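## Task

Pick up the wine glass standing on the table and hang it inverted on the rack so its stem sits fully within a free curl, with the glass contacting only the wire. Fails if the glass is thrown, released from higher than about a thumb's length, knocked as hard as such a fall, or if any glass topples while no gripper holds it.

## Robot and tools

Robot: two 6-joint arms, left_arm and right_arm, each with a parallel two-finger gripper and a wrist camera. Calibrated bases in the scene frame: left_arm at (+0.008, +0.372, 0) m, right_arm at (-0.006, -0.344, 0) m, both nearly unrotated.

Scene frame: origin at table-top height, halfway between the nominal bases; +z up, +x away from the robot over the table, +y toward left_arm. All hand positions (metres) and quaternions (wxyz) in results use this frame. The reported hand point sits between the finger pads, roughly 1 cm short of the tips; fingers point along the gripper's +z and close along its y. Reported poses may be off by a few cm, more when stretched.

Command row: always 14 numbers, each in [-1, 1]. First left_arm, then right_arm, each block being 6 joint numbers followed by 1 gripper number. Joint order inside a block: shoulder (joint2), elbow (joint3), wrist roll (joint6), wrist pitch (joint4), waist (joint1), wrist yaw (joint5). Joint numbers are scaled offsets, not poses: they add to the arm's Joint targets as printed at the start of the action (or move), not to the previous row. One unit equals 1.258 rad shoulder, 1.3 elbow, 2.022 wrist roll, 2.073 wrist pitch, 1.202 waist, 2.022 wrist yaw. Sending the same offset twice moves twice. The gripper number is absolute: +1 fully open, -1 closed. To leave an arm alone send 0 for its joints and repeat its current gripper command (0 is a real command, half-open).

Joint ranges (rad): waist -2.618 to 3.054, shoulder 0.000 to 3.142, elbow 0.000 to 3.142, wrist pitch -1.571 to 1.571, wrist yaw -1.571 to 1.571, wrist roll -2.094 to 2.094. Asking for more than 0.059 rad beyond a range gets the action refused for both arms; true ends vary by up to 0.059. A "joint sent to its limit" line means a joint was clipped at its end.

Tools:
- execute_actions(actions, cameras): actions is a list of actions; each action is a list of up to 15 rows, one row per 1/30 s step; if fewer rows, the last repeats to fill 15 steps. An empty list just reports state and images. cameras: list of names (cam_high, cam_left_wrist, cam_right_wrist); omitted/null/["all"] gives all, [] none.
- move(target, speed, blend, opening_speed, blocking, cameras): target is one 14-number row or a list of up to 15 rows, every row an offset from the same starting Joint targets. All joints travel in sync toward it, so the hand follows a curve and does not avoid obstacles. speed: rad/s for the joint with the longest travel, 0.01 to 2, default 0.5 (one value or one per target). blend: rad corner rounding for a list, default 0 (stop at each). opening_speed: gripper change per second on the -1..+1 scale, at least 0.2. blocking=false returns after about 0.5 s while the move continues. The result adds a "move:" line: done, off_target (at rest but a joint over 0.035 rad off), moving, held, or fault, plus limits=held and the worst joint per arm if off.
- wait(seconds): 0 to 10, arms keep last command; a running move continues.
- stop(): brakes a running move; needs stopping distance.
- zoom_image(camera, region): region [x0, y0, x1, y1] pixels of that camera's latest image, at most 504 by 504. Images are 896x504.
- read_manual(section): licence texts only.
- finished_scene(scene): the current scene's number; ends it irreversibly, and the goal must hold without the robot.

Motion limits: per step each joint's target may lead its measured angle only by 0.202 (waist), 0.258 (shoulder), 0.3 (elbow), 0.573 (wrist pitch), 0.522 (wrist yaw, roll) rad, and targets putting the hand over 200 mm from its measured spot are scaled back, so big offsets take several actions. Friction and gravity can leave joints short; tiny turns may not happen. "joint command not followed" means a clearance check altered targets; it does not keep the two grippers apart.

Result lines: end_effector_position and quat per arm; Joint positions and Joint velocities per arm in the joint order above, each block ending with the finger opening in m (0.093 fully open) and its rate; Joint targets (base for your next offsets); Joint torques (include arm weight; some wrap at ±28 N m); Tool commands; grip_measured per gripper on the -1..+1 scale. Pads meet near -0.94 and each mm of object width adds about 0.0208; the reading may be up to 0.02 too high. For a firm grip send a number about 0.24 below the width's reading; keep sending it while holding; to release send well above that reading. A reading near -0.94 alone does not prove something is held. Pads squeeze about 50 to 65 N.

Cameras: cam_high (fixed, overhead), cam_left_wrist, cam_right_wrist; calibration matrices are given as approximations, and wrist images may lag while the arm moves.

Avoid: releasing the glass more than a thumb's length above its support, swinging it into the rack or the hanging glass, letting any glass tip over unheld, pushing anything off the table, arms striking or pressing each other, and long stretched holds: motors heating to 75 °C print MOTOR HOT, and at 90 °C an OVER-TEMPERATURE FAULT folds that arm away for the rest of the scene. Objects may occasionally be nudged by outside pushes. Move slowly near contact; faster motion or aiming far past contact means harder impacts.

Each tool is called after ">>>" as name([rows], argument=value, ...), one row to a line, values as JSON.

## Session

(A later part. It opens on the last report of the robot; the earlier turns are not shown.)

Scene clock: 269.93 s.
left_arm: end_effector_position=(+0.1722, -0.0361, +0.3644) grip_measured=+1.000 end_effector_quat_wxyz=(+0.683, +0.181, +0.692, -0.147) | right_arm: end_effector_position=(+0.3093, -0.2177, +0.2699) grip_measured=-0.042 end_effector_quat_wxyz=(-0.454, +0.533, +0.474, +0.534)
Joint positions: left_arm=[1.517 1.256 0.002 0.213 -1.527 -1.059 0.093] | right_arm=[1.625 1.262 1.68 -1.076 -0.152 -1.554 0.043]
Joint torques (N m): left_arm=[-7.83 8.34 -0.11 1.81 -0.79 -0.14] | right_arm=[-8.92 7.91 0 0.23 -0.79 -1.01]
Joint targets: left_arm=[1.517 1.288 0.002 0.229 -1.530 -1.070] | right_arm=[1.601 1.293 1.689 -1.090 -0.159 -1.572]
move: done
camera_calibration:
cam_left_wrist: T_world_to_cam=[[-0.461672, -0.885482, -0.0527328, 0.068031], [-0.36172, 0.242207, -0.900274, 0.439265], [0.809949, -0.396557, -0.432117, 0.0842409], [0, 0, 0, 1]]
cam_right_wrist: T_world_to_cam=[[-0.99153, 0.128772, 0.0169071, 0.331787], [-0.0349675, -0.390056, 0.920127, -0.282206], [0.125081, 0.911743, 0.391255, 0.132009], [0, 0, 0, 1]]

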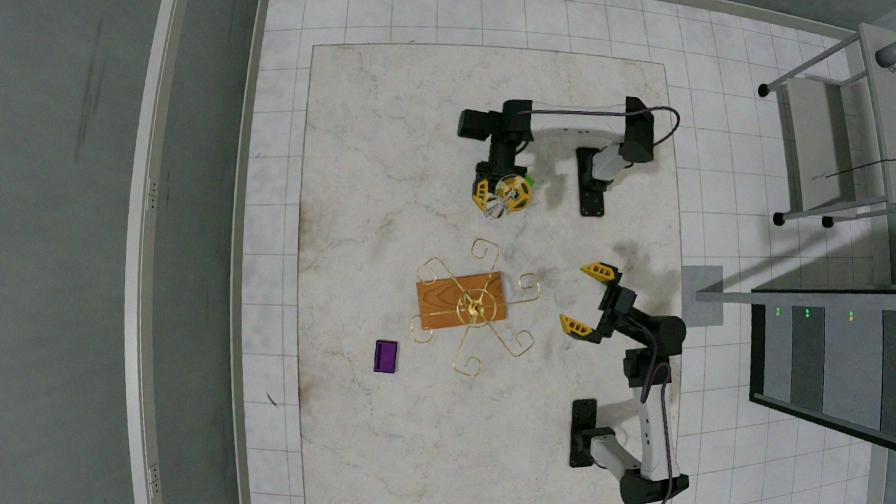

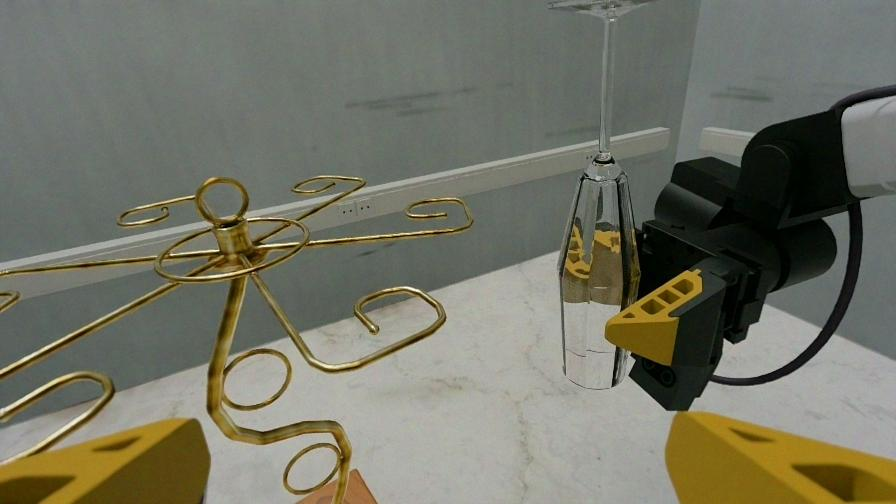

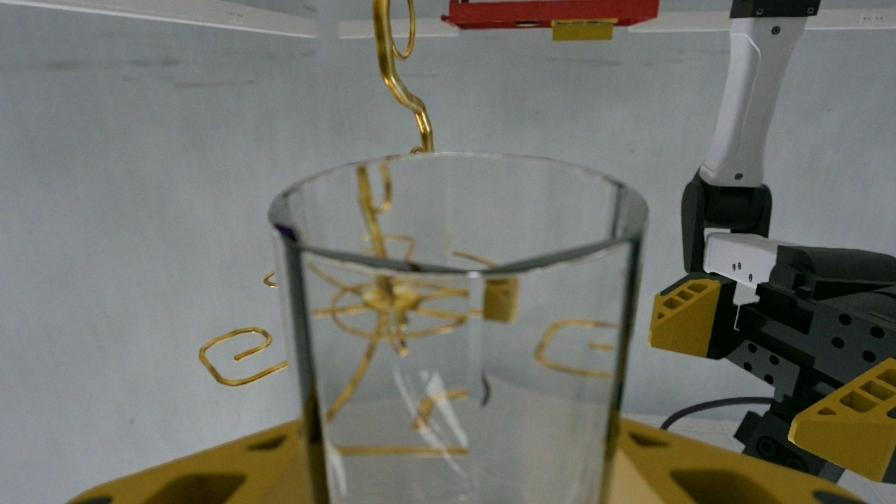

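>>> move([
  [0,0,0,0,0,0,1,0.0723,-0.17,0,0.1322,0,-0.0168,-0.18],
  [0,0,0,0,0,0,1,0.3657,0.2331,0,0.0603,0.1597,-0.0168,-0.18],
], speed=0.35)

>>> zoom_image(camera="cam_high", region=[430, 190, 530, 290])

>>> zoom_image(camera="cam_left_wrist", region=[350, 60, 600, 310])

Scene clock: 365.10 s.
left_arm: end_effector_position=(+0.1722, -0.0361, +0.3644) grip_measured=+1.000 end_effector_quat_wxyz=(+0.683, +0.181, +0.692, -0.147) | right_arm: end_effector_position=(+0.3837, -0.1586, +0.2065) grip_measured=-0.042 end_effector_quat_wxyz=(+0.503, -0.490, -0.518, -0.489)
Joint positions: left_arm=[1.517 1.256 0.002 0.213 -1.527 -1.059 0.093] | right_arm=[2.058 1.561 1.682 -0.95 0.029 -1.554 0.043]
Joint torques (N m): left_arm=[-7.75 8.43 -0.13 1.77 -0.77 -0.15] | right_arm=[-9.77 8.17 0 0.22 0.13 -1.02]
Joint targets: left_arm=[1.517 1.288 0.002 0.229 -1.530 -1.070] | right_arm=[2.061 1.596 1.689 -0.965 0.033 -1.578]
joint sent to its limit (right arm) — the wrist yaw, lower limit.
move: off_target (right_arm); joint sent to its limit at target 1; right_arm: the wrist yaw is farthest, 0.052 rad from its target
camera_calibration:
cam_left_wrist: T_world_to_cam=[[-0.461672, -0.885482, -0.0527328, 0.068031], [-0.36172, 0.242207, -0.900274, 0.439265], [0.809949, -0.396557, -0.432117, 0.0842409], [0, 0, 0, 1]]
cam_right_wrist: T_world_to_cam=[[-0.998328, -0.0515994, 0.0260598, 0.371132], [0.0441509, -0.389621, 0.919917, -0.228506], [-0.0373137, 0.919529, 0.391247, 0.157177], [0, 0, 0, 1]]

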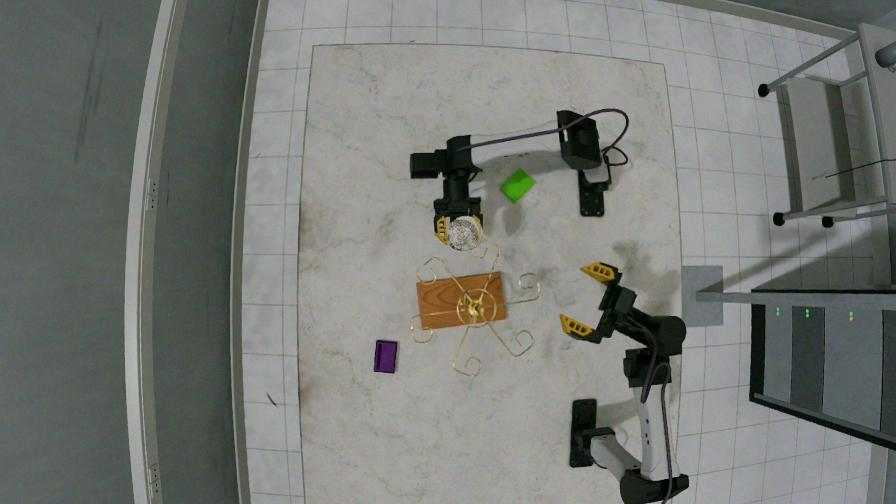

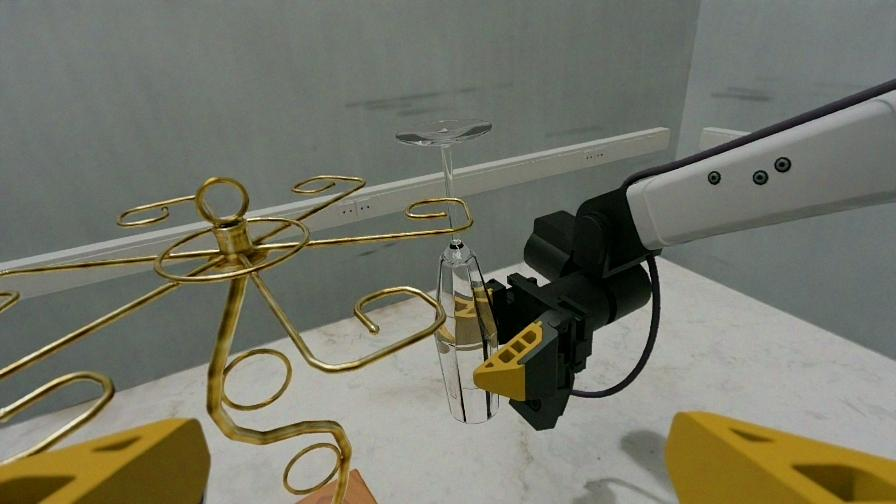

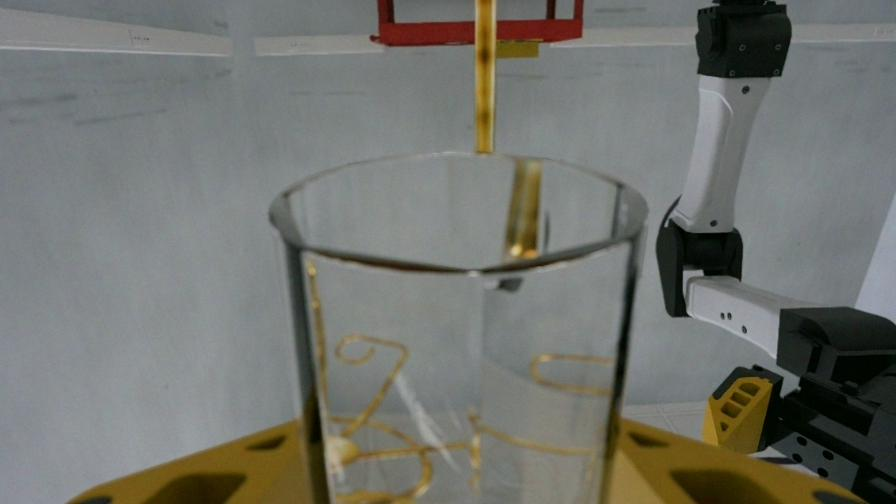

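Scaled by 5.040 from the camera's 896x504 image, which has a finer 1280x720 frame.

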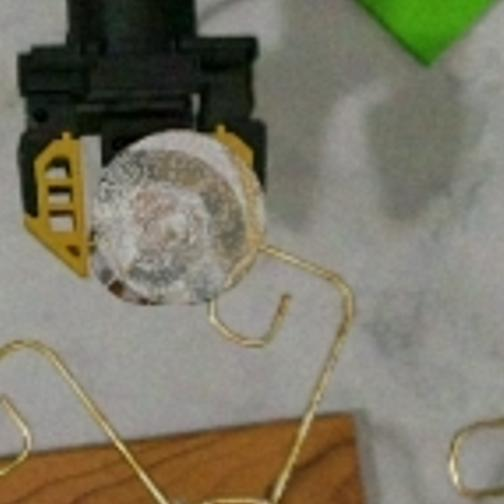

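Scaled by 2.016 from the camera's 896x504 image, which has a finer 1280x720 frame.

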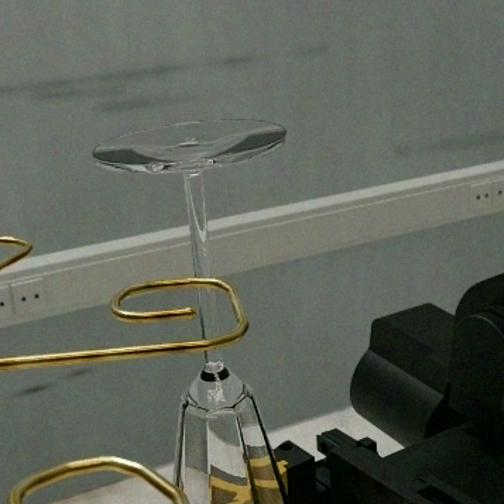

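>>> move(target=[0,0,0,0,0,0,1,0.0954,0.1454,0,-0.0294,0.1215,0,-0.18], speed=0.25)

>>> zoom_image(camera="cam_high", region=[430, 220, 530, 320])

>>> zoom_image(camera="cam_left_wrist", region=[280, 60, 530, 310])

Scene clock: 400.50 s.
left_arm: end_effector_position=(+0.1722, -0.0361, +0.3644) grip_measured=+1.000 end_effector_quat_wxyz=(+0.683, +0.181, +0.692, -0.147) | right_arm: end_effector_position=(+0.3829, -0.0974, +0.2074) grip_measured=-0.042 end_effector_quat_wxyz=(+0.535, -0.448, -0.555, -0.453)
Joint positions: left_arm=[1.517 1.256 0.002 0.213 -1.527 -1.059 0.093] | right_arm=[2.177 1.75 1.682 -1.01 0.176 -1.554 0.043]
Joint torques (N m): left_arm=[-7.86 8.4 -0.04 1.73 -0.85 -0.15] | right_arm=[-10.78 8.24 -0.04 0.21 0.09 -1.01]
Joint targets: left_arm=[1.517 1.288 0.002 0.229 -1.530 -1.070] | right_arm=[2.181 1.785 1.689 -1.025 0.178 -1.578]
move: done
camera_calibration:
cam_left_wrist: T_world_to_cam=[[-0.461672, -0.885482, -0.0527328, 0.068031], [-0.36172, 0.242207, -0.900274, 0.439265], [0.809949, -0.396557, -0.432117, 0.0842409], [0, 0, 0, 1]]
cam_right_wrist: T_world_to_cam=[[-0.980065, -0.197924, 0.0172882, 0.354073], [0.0930574, -0.380425, 0.920118, -0.223264], [-0.175536, 0.903384, 0.391259, 0.151874], [0, 0, 0, 1]]

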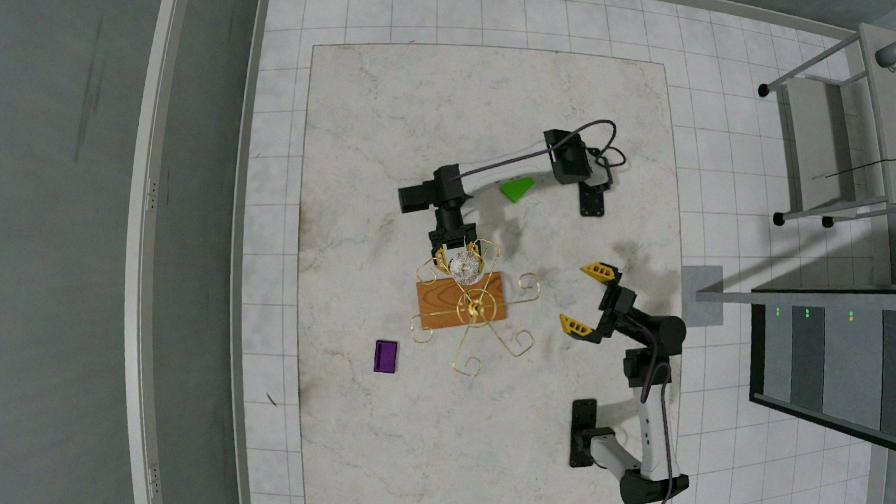

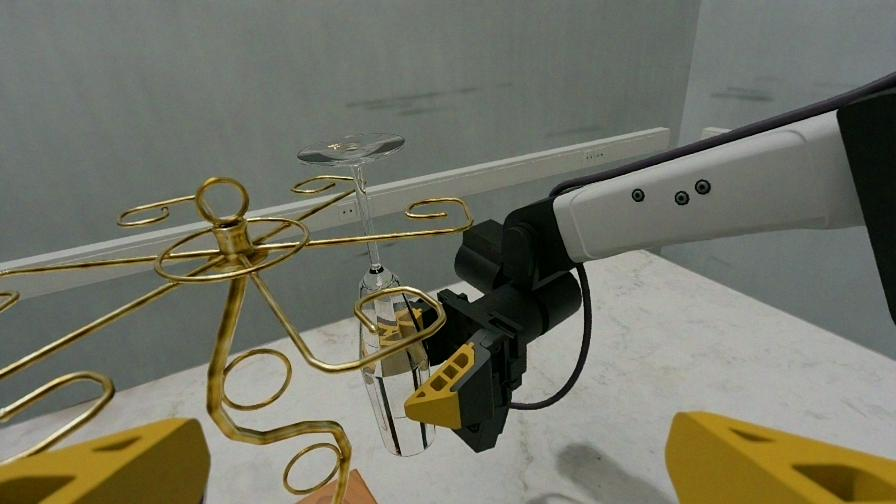

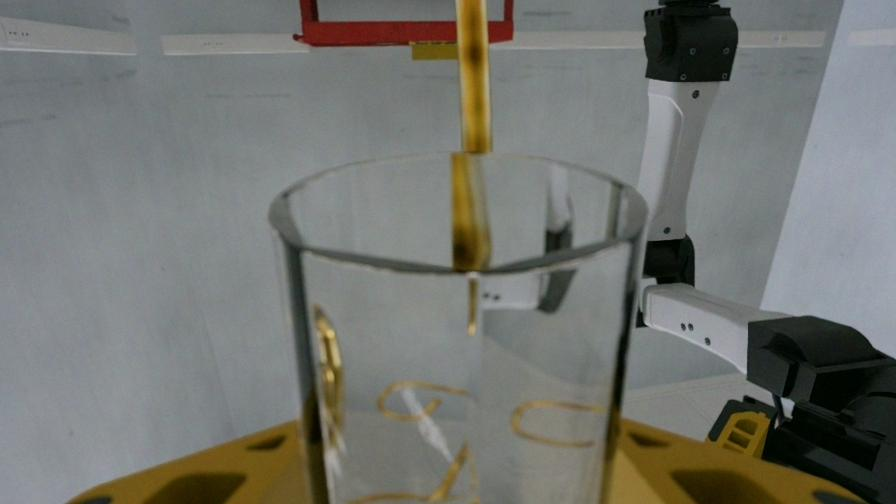

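Scaled by 5.040 from the camera's 896x504 image, which has a finer 1280x720 frame.

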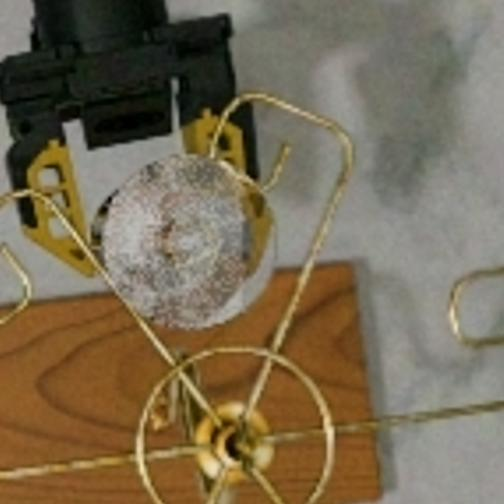

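Scaled by 2.016 from the camera's 896x504 image, which has a finer 1280x720 frame.

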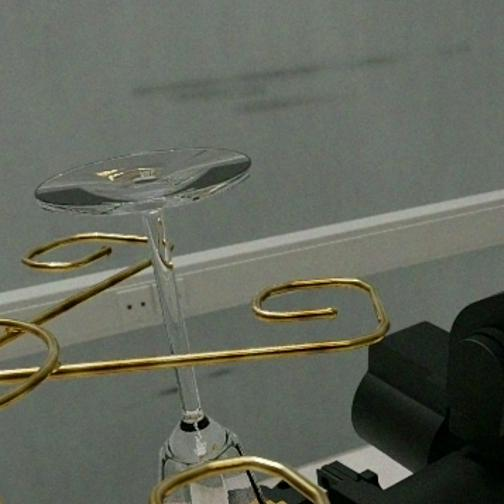

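>>> move(target=[0,0,0,0,0,0,1,-0.1192,-0.1608,0,0.0429,0.0125,0,-0.18], speed=0.2, cameras=["cam_high","cam_left_wrist"])

>>> zoom_image(camera="cam_high", region=[430, 220, 530, 320])

>>> zoom_image(camera="cam_left_wrist", region=[280, 60, 530, 310])

Scene clock: 413.23 s.
left_arm: end_effector_position=(+0.1722, -0.0361, +0.3644) grip_measured=+1.000 end_effector_quat_wxyz=(+0.683, +0.181, +0.692, -0.147) | right_arm: end_effector_position=(+0.3535, -0.0989, +0.2075) grip_measured=-0.042 end_effector_quat_wxyz=(+0.539, -0.447, -0.556, -0.449)
Joint positions: left_arm=[1.517 1.256 0.002 0.213 -1.527 -1.059 0.093] | right_arm=[2.071 1.584 1.682 -0.956 0.187 -1.554 0.043]
Joint torques (N m): left_arm=[-7.98 8.29 -0.03 1.73 -0.59 -0.14] | right_arm=[-13.82 4.68 -0.01 0.55 0.4 -1.08]
Joint targets: left_arm=[1.517 1.288 0.002 0.229 -1.530 -1.070] | right_arm=[2.031 1.576 1.689 -0.937 0.194 -1.578]
move: off_target (right_arm); right_arm: the shoulder is farthest, 0.040 rad from its target
camera_calibration:
cam_left_wrist: T_world_to_cam=[[-0.461672, -0.885482, -0.0527328, 0.068031], [-0.36172, 0.242207, -0.900274, 0.439265], [0.809949, -0.396557, -0.432117, 0.0842409], [0, 0, 0, 1]]
Images, in order: cam_high, cam_left_wrist.

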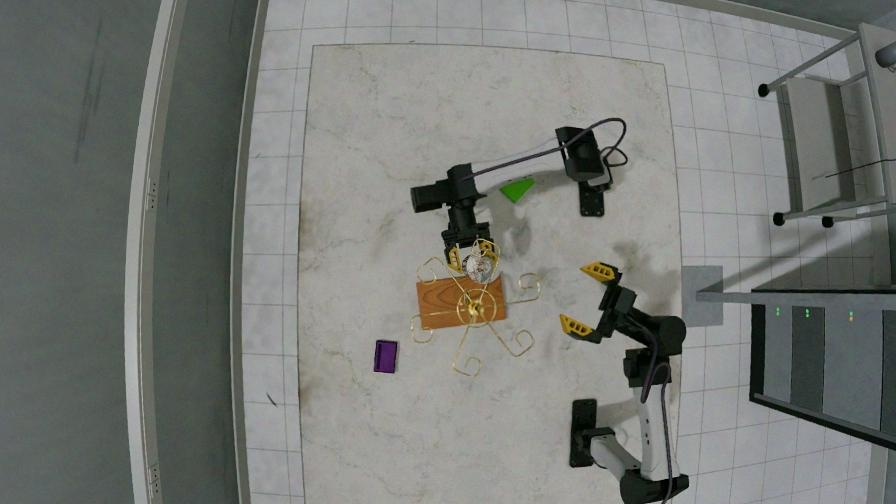

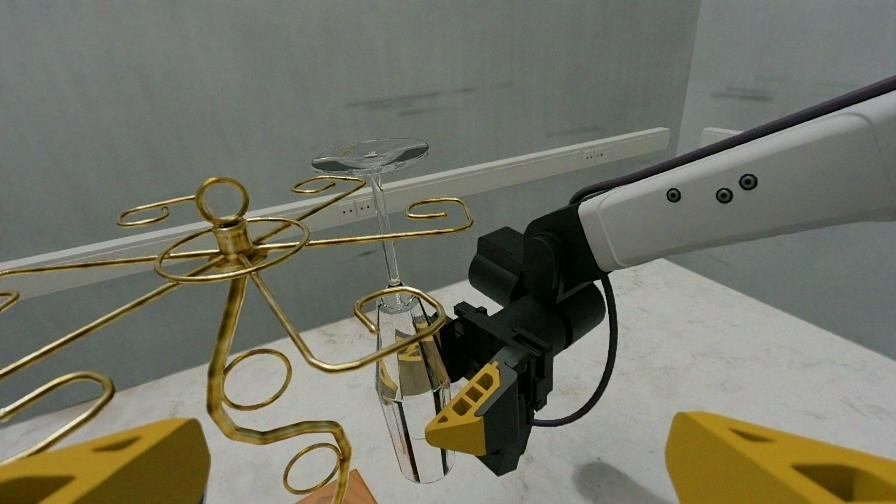

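Scaled by 5.040 from the camera's 896x504 image, which has a finer 1280x720 frame.

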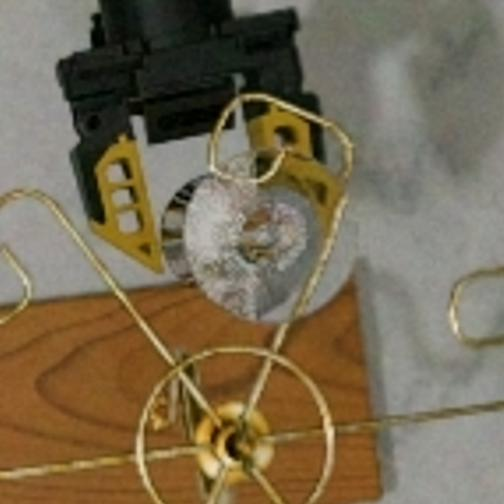

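Scaled by 2.016 from the camera's 896x504 image, which has a finer 1280x720 frame.

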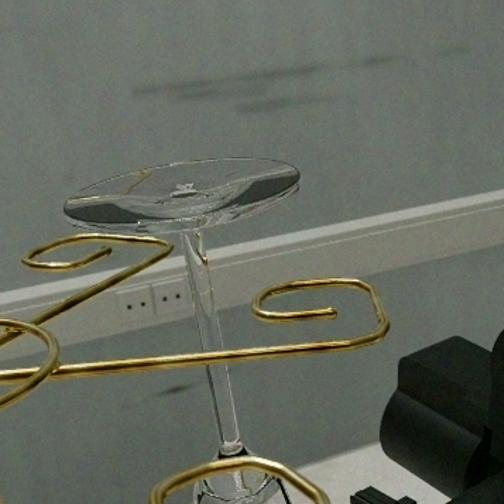

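>>> move(target=[0,0,0,0,0,0,1,-0.0684,-0.1065,0,0.0265,-0.0316,0,-0.18], speed=0.15, cameras=["cam_high","cam_left_wrist"])

>>> zoom_image(camera="cam_high", region=[460, 220, 530, 290])

>>> zoom_image(camera="cam_left_wrist", region=[330, 90, 530, 290])

Scene clock: 436.53 s.
left_arm: end_effector_position=(+0.1722, -0.0361, +0.3644) grip_measured=+1.000 end_effector_quat_wxyz=(+0.683, +0.181, +0.692, -0.147) | right_arm: end_effector_position=(+0.3358, -0.1120, +0.2054) grip_measured=-0.042 end_effector_quat_wxyz=(+0.532, -0.452, -0.551, -0.456)
Joint positions: left_arm=[1.517 1.256 0.002 0.213 -1.527 -1.059 0.093] | right_arm=[1.983 1.446 1.682 -0.901 0.162 -1.554 0.043]
Joint torques (N m): left_arm=[-8.02 8.53 -0.08 1.81 -0.58 -0.12] | right_arm=[-12.88 4.62 -0.02 0.54 -0.68 -1.01]
Heat: left arm: 45 °C; right arm: 44 °C.
Joint targets: left_arm=[1.517 1.288 0.002 0.229 -1.530 -1.070] | right_arm=[1.945 1.437 1.689 -0.882 0.155 -1.578]
move: off_target (right_arm); right_arm: the shoulder is farthest, 0.038 rad from its target
camera_calibration:
cam_left_wrist: T_world_to_cam=[[-0.461672, -0.885482, -0.0527328, 0.068031], [-0.36172, 0.242207, -0.900274, 0.439265], [0.809949, -0.396557, -0.432117, 0.0842409], [0, 0, 0, 1]]
Images, in order: cam_high, cam_left_wrist.

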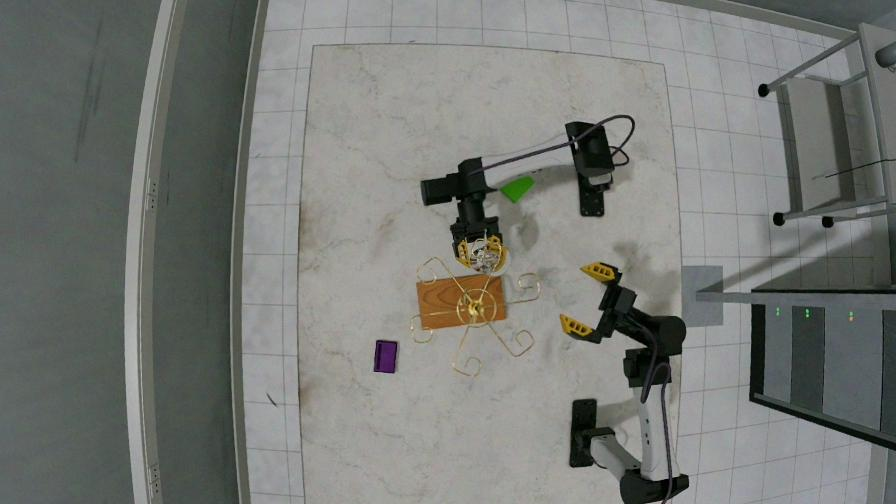

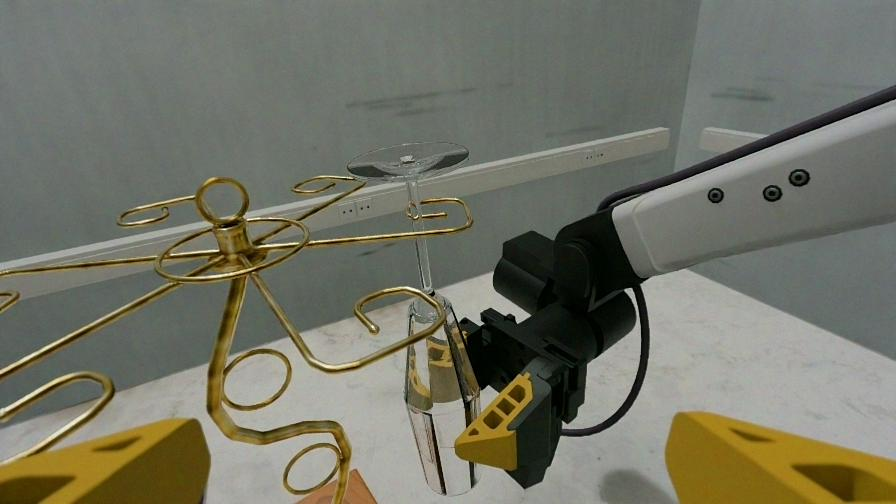

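Scaled by 7.200 from the camera's 896x504 image, which has a finer 1280x720 frame.

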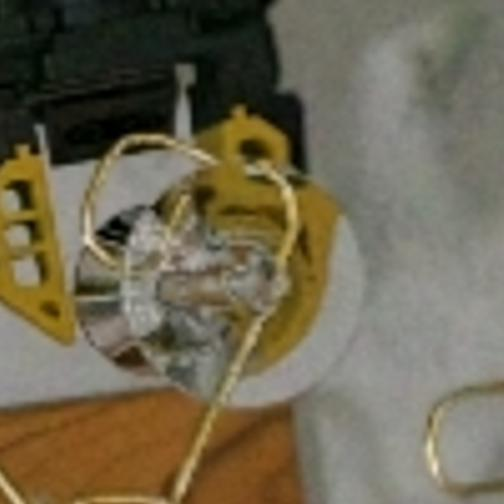

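Scaled by 2.520 from the camera's 896x504 image, which has a finer 1280x720 frame.

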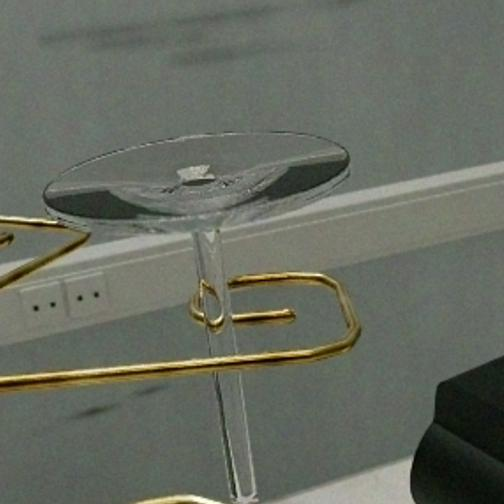

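>>> move(target=[0,0,0,0,0,0,1,-0.062,-0.0877,0,0.0164,-0.0528,0,-0.18], speed=0.15, cameras=["cam_high","cam_left_wrist"])

>>> zoom_image(camera="cam_high", region=[460, 210, 530, 280])

>>> zoom_image(camera="cam_left_wrist", region=[360, 90, 560, 290])

Scene clock: 455.43 s.
left_arm: end_effector_position=(+0.1722, -0.0361, +0.3644) grip_measured=+1.000 end_effector_quat_wxyz=(+0.683, +0.181, +0.692, -0.147) | right_arm: end_effector_position=(+0.3275, -0.1366, +0.2051) grip_measured=-0.042 end_effector_quat_wxyz=(+0.519, -0.471, -0.536, -0.472)
Joint positions: left_arm=[1.517 1.256 0.002 0.213 -1.527 -1.059 0.093] | right_arm=[1.902 1.332 1.686 -0.869 0.099 -1.554 0.043]
Joint torques (N m): left_arm=[-7.91 8.36 -0.09 1.77 -0.53 -0.14] | right_arm=[-11.97 4.66 -0.07 0.51 -0.64 -1.03]
Joint targets: left_arm=[1.517 1.288 0.002 0.229 -1.530 -1.070] | right_arm=[1.867 1.323 1.689 -0.848 0.092 -1.578]
move: done
camera_calibration:
cam_left_wrist: T_world_to_cam=[[-0.461672, -0.885482, -0.0527328, 0.068031], [-0.36172, 0.242207, -0.900274, 0.439265], [0.809949, -0.396557, -0.432117, 0.0842409], [0, 0, 0, 1]]
Images, in order: cam_high, cam_left_wrist.

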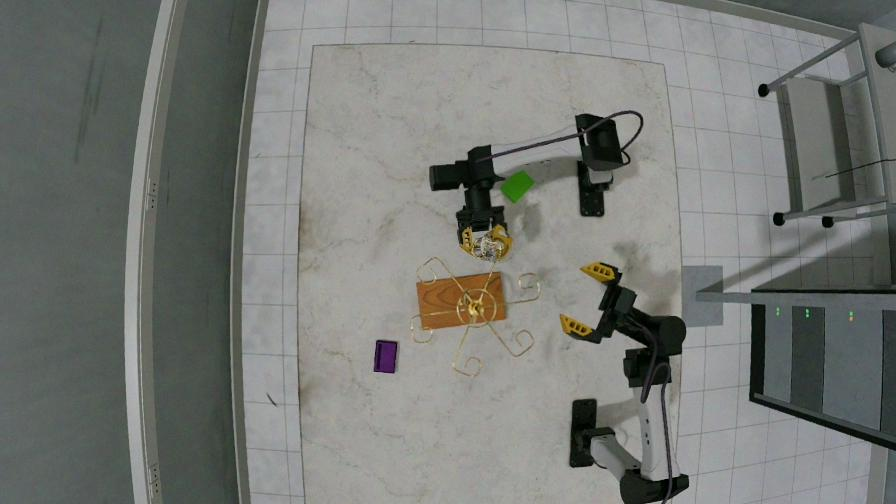

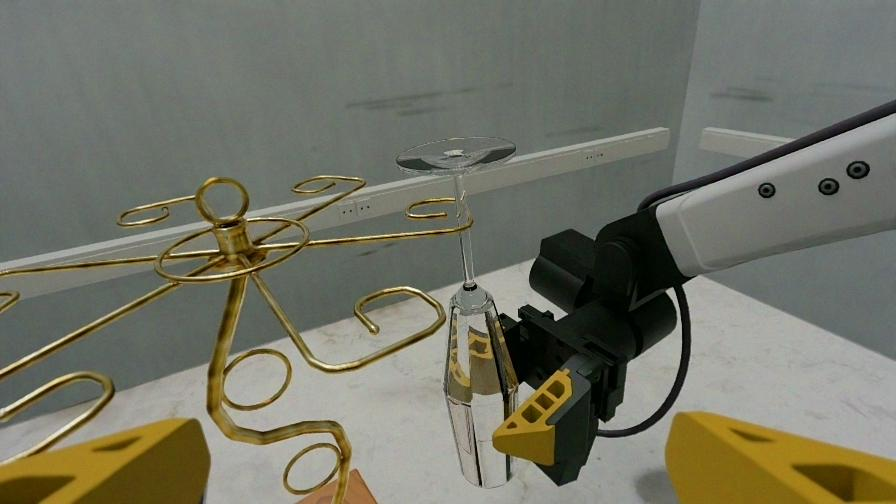

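Scaled by 7.200 from the camera's 896x504 image, which has a finer 1280x720 frame.

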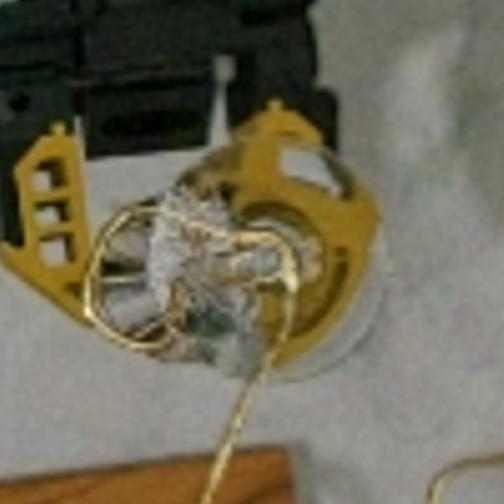

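Scaled by 2.520 from the camera's 896x504 image, which has a finer 1280x720 frame.

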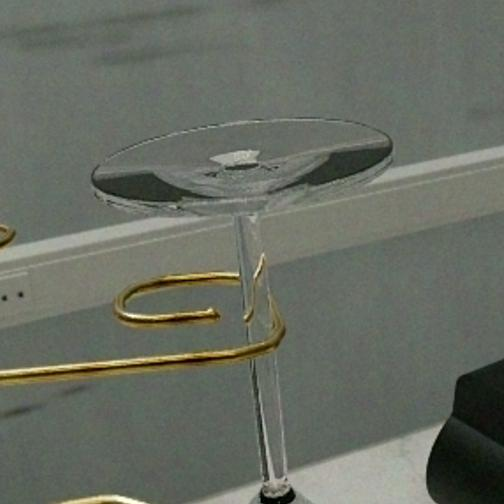

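>>> move(target=[0,0,0,0,0,0,1,0.0449,0.05,0,-0.0203,0.0121,0,-0.18], speed=0.08, cameras=["cam_high","cam_left_wrist"])

>>> zoom_image(camera="cam_high", region=[460, 210, 530, 280])

>>> zoom_image(camera="cam_left_wrist", region=[390, 170, 490, 270])

Scene clock: 482.53 s.
left_arm: end_effector_position=(+0.1722, -0.0361, +0.3644) grip_measured=+1.000 end_effector_quat_wxyz=(+0.683, +0.181, +0.692, -0.147) | right_arm: end_effector_position=(+0.3321, -0.1361, +0.2048) grip_measured=-0.042 end_effector_quat_wxyz=(+0.519, -0.471, -0.535, -0.471)
Joint positions: left_arm=[1.517 1.256 0.002 0.213 -1.527 -1.059 0.093] | right_arm=[1.92 1.355 1.686 -0.875 0.099 -1.554 0.043]
Joint torques (N m): left_arm=[-7.99 8.44 -0.06 1.72 -0.7 -0.11] | right_arm=[-8.58 7.84 -0.08 0.21 0.64 -1.05]
Joint targets: left_arm=[1.517 1.288 0.002 0.229 -1.530 -1.070] | right_arm=[1.924 1.388 1.689 -0.890 0.107 -1.578]
move: done
camera_calibration:
cam_left_wrist: T_world_to_cam=[[-0.461672, -0.885482, -0.0527328, 0.068031], [-0.36172, 0.242207, -0.900274, 0.439265], [0.809949, -0.396557, -0.432117, 0.0842409], [0, 0, 0, 1]]
Images, in order: cam_high, cam_left_wrist.

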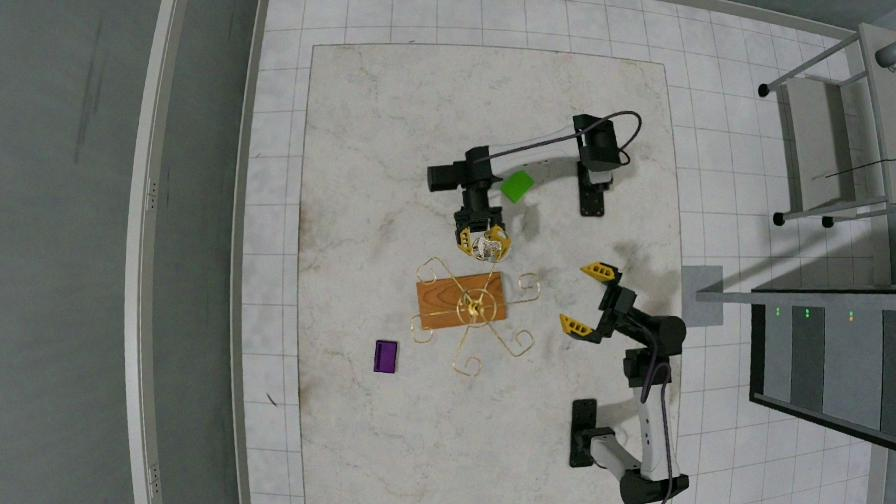

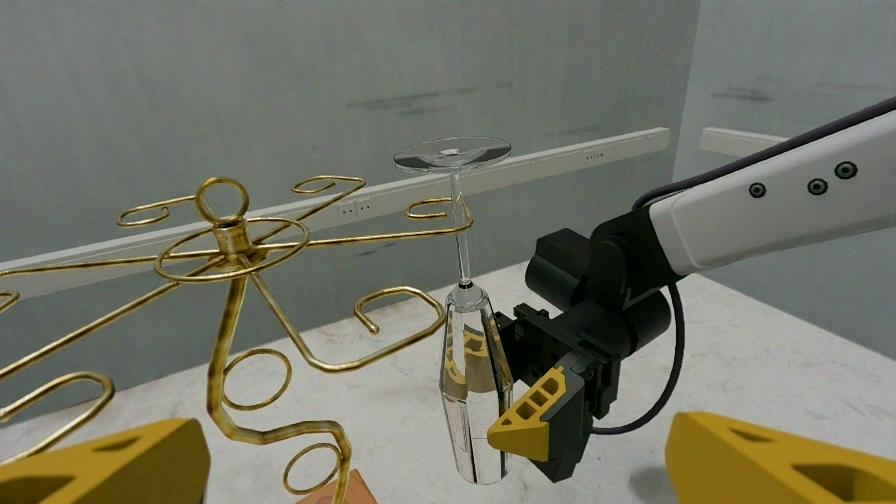

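Scaled by 7.200 from the camera's 896x504 image, which has a finer 1280x720 frame.

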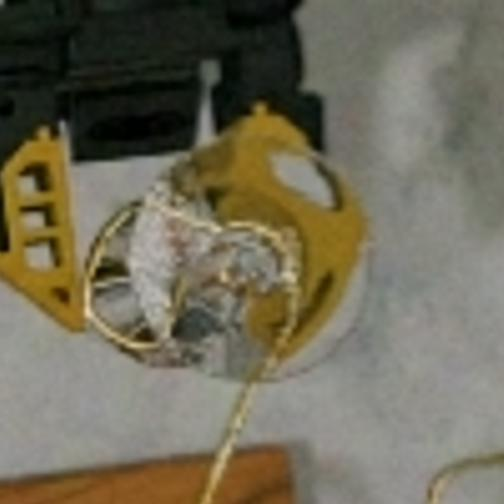

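Scaled by 5.040 from the camera's 896x504 image, which has a finer 1280x720 frame.

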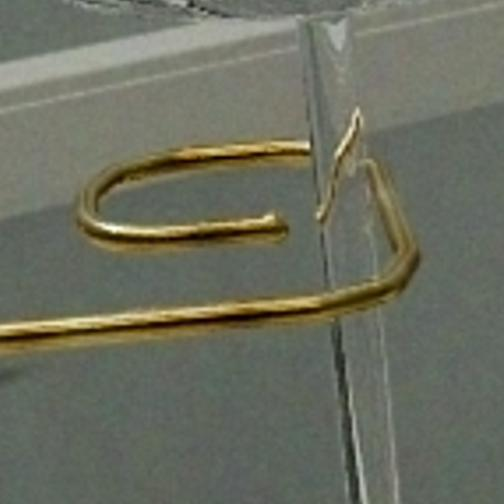

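>>> move([
  [0,0,0,0,0,0,1,0,0,0,0,-0.0112,0,-0.18],
  [0,0,0,0,0,0,1,0.0146,0.0202,0,-0.0038,-0.019,0,-0.18],
], speed=0.06, cameras=["cam_high","cam_left_wrist"])

>>> zoom_image(camera="cam_left_wrist", region=[390, 170, 490, 270])

>>> zoom_image(camera="cam_high", region=[460, 210, 530, 280])

Scene clock: 530.17 s.
left_arm: end_effector_position=(+0.1722, -0.0361, +0.3644) grip_measured=+1.000 end_effector_quat_wxyz=(+0.683, +0.181, +0.692, -0.147) | right_arm: end_effector_position=(+0.3391, -0.1384, +0.2050) grip_measured=-0.042 end_effector_quat_wxyz=(+0.517, -0.473, -0.533, -0.474)
Joint positions: left_arm=[1.517 1.256 0.002 0.213 -1.527 -1.059 0.093] | right_arm=[1.938 1.381 1.686 -0.882 0.091 -1.554 0.043]
Joint torques (N m): left_arm=[-8.12 8.29 -0.05 1.77 -0.59 -0.13] | right_arm=[-8.75 7.88 -0.08 0.21 -0.76 -1.01]
Joint targets: left_arm=[1.517 1.288 0.002 0.228 -1.530 -1.070] | right_arm=[1.942 1.414 1.689 -0.898 0.084 -1.578]
move: done
camera_calibration:
cam_left_wrist: T_world_to_cam=[[-0.461672, -0.885482, -0.0527328, 0.068031], [-0.36172, 0.242207, -0.900274, 0.439265], [0.809949, -0.396557, -0.432117, 0.0842409], [0, 0, 0, 1]]
Images, in order: cam_high, cam_left_wrist.

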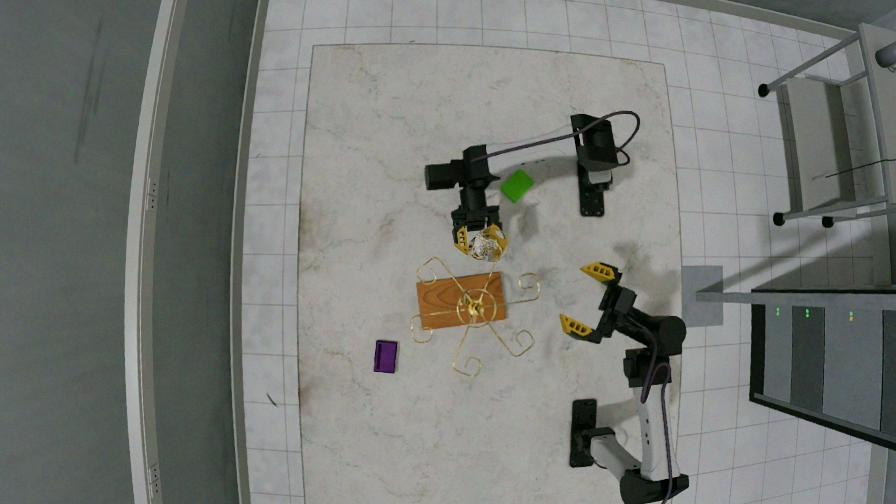

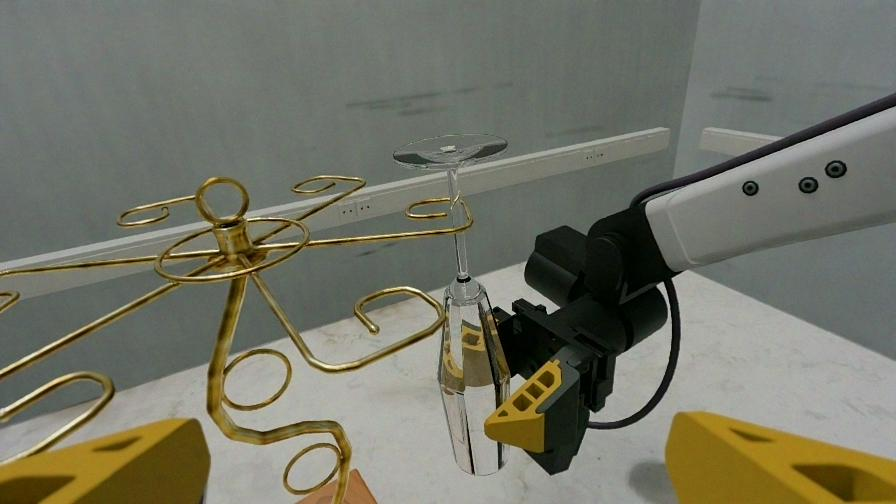

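Scaled by 5.040 from the camera's 896x504 image, which has a finer 1280x720 frame.

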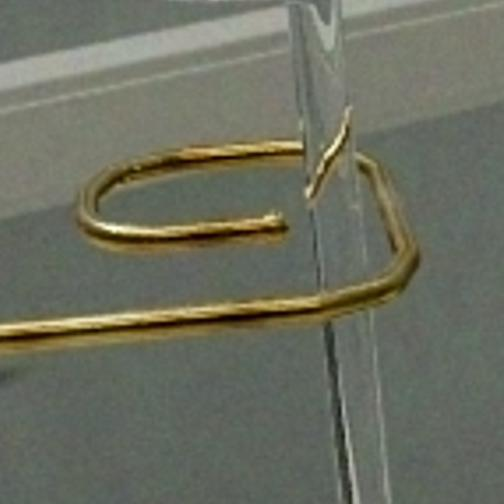

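Scaled by 7.200 from the camera's 896x504 image, which has a finer 1280x720 frame.

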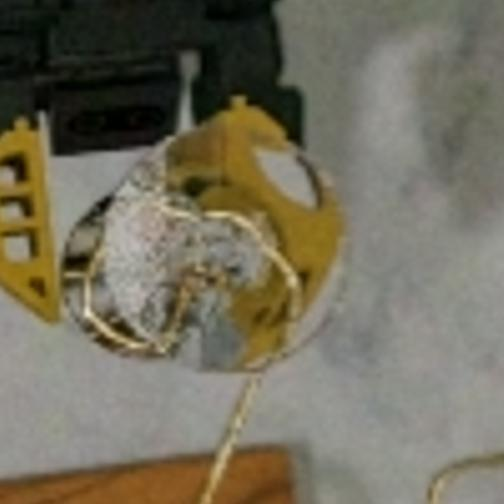

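>>> move(target=[0,0,0,0,0,0,1,0.0157,0.0218,0,-0.0041,-0.0083,0,-0.18], speed=0.06, cameras=["cam_high","cam_left_wrist"])

>>> zoom_image(camera="cam_left_wrist", region=[390, 170, 490, 270])

>>> zoom_image(camera="cam_high", region=[460, 210, 530, 280])

Scene clock: 544.83 s.
left_arm: end_effector_position=(+0.1722, -0.0361, +0.3644) grip_measured=+1.000 end_effector_quat_wxyz=(+0.683, +0.181, +0.692, -0.147) | right_arm: end_effector_position=(+0.3465, -0.1413, +0.2052) grip_measured=-0.042 end_effector_quat_wxyz=(+0.514, -0.476, -0.531, -0.476)
Joint positions: left_arm=[1.517 1.256 0.002 0.213 -1.527 -1.059 0.093] | right_arm=[1.958 1.409 1.686 -0.891 0.081 -1.554 0.043]
Joint torques (N m): left_arm=[-8.05 8.16 -0.12 1.77 -0.59 -0.11] | right_arm=[-8.76 7.99 -0.06 0.25 -0.8 -1]
Joint targets: left_arm=[1.517 1.288 0.002 0.228 -1.530 -1.070] | right_arm=[1.962 1.443 1.689 -0.906 0.074 -1.578]
move: done
camera_calibration:
cam_left_wrist: T_world_to_cam=[[-0.461672, -0.885482, -0.0527328, 0.068031], [-0.36172, 0.242207, -0.900274, 0.439265], [0.809949, -0.396557, -0.432117, 0.0842409], [0, 0, 0, 1]]
Images, in order: cam_high, cam_left_wrist.

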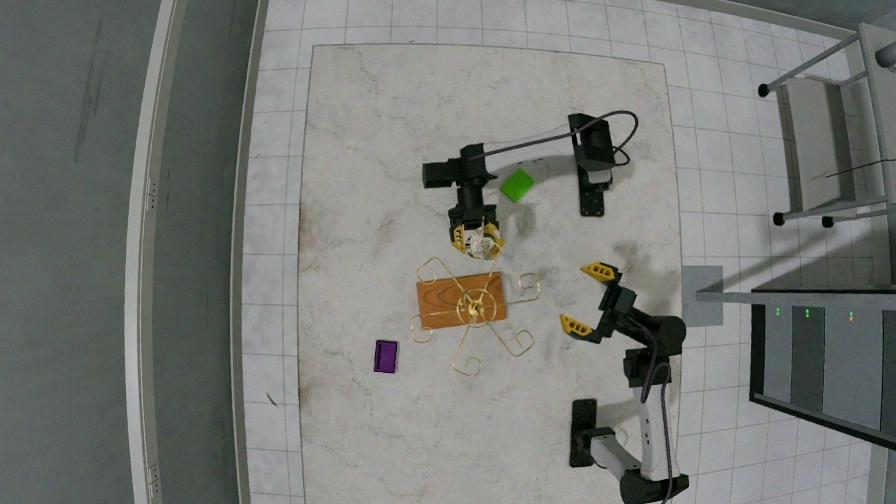

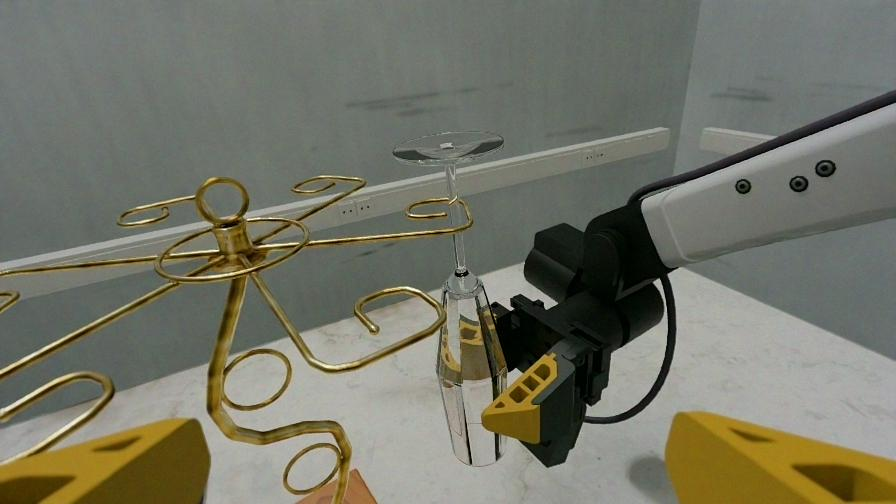

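Scaled by 5.040 from the camera's 896x504 image, which has a finer 1280x720 frame.

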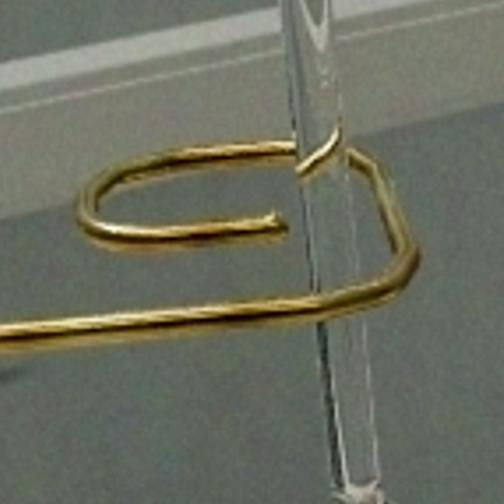

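Scaled by 7.200 from the camera's 896x504 image, which has a finer 1280x720 frame.

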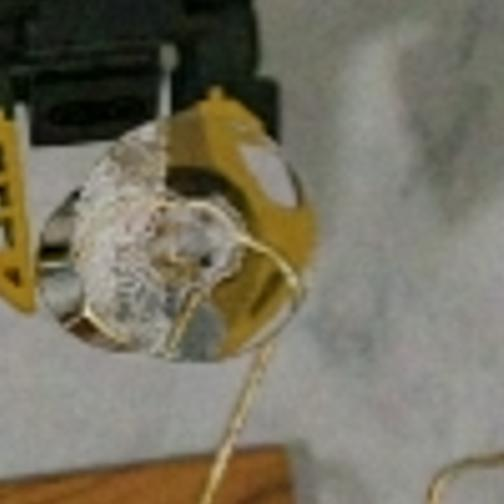

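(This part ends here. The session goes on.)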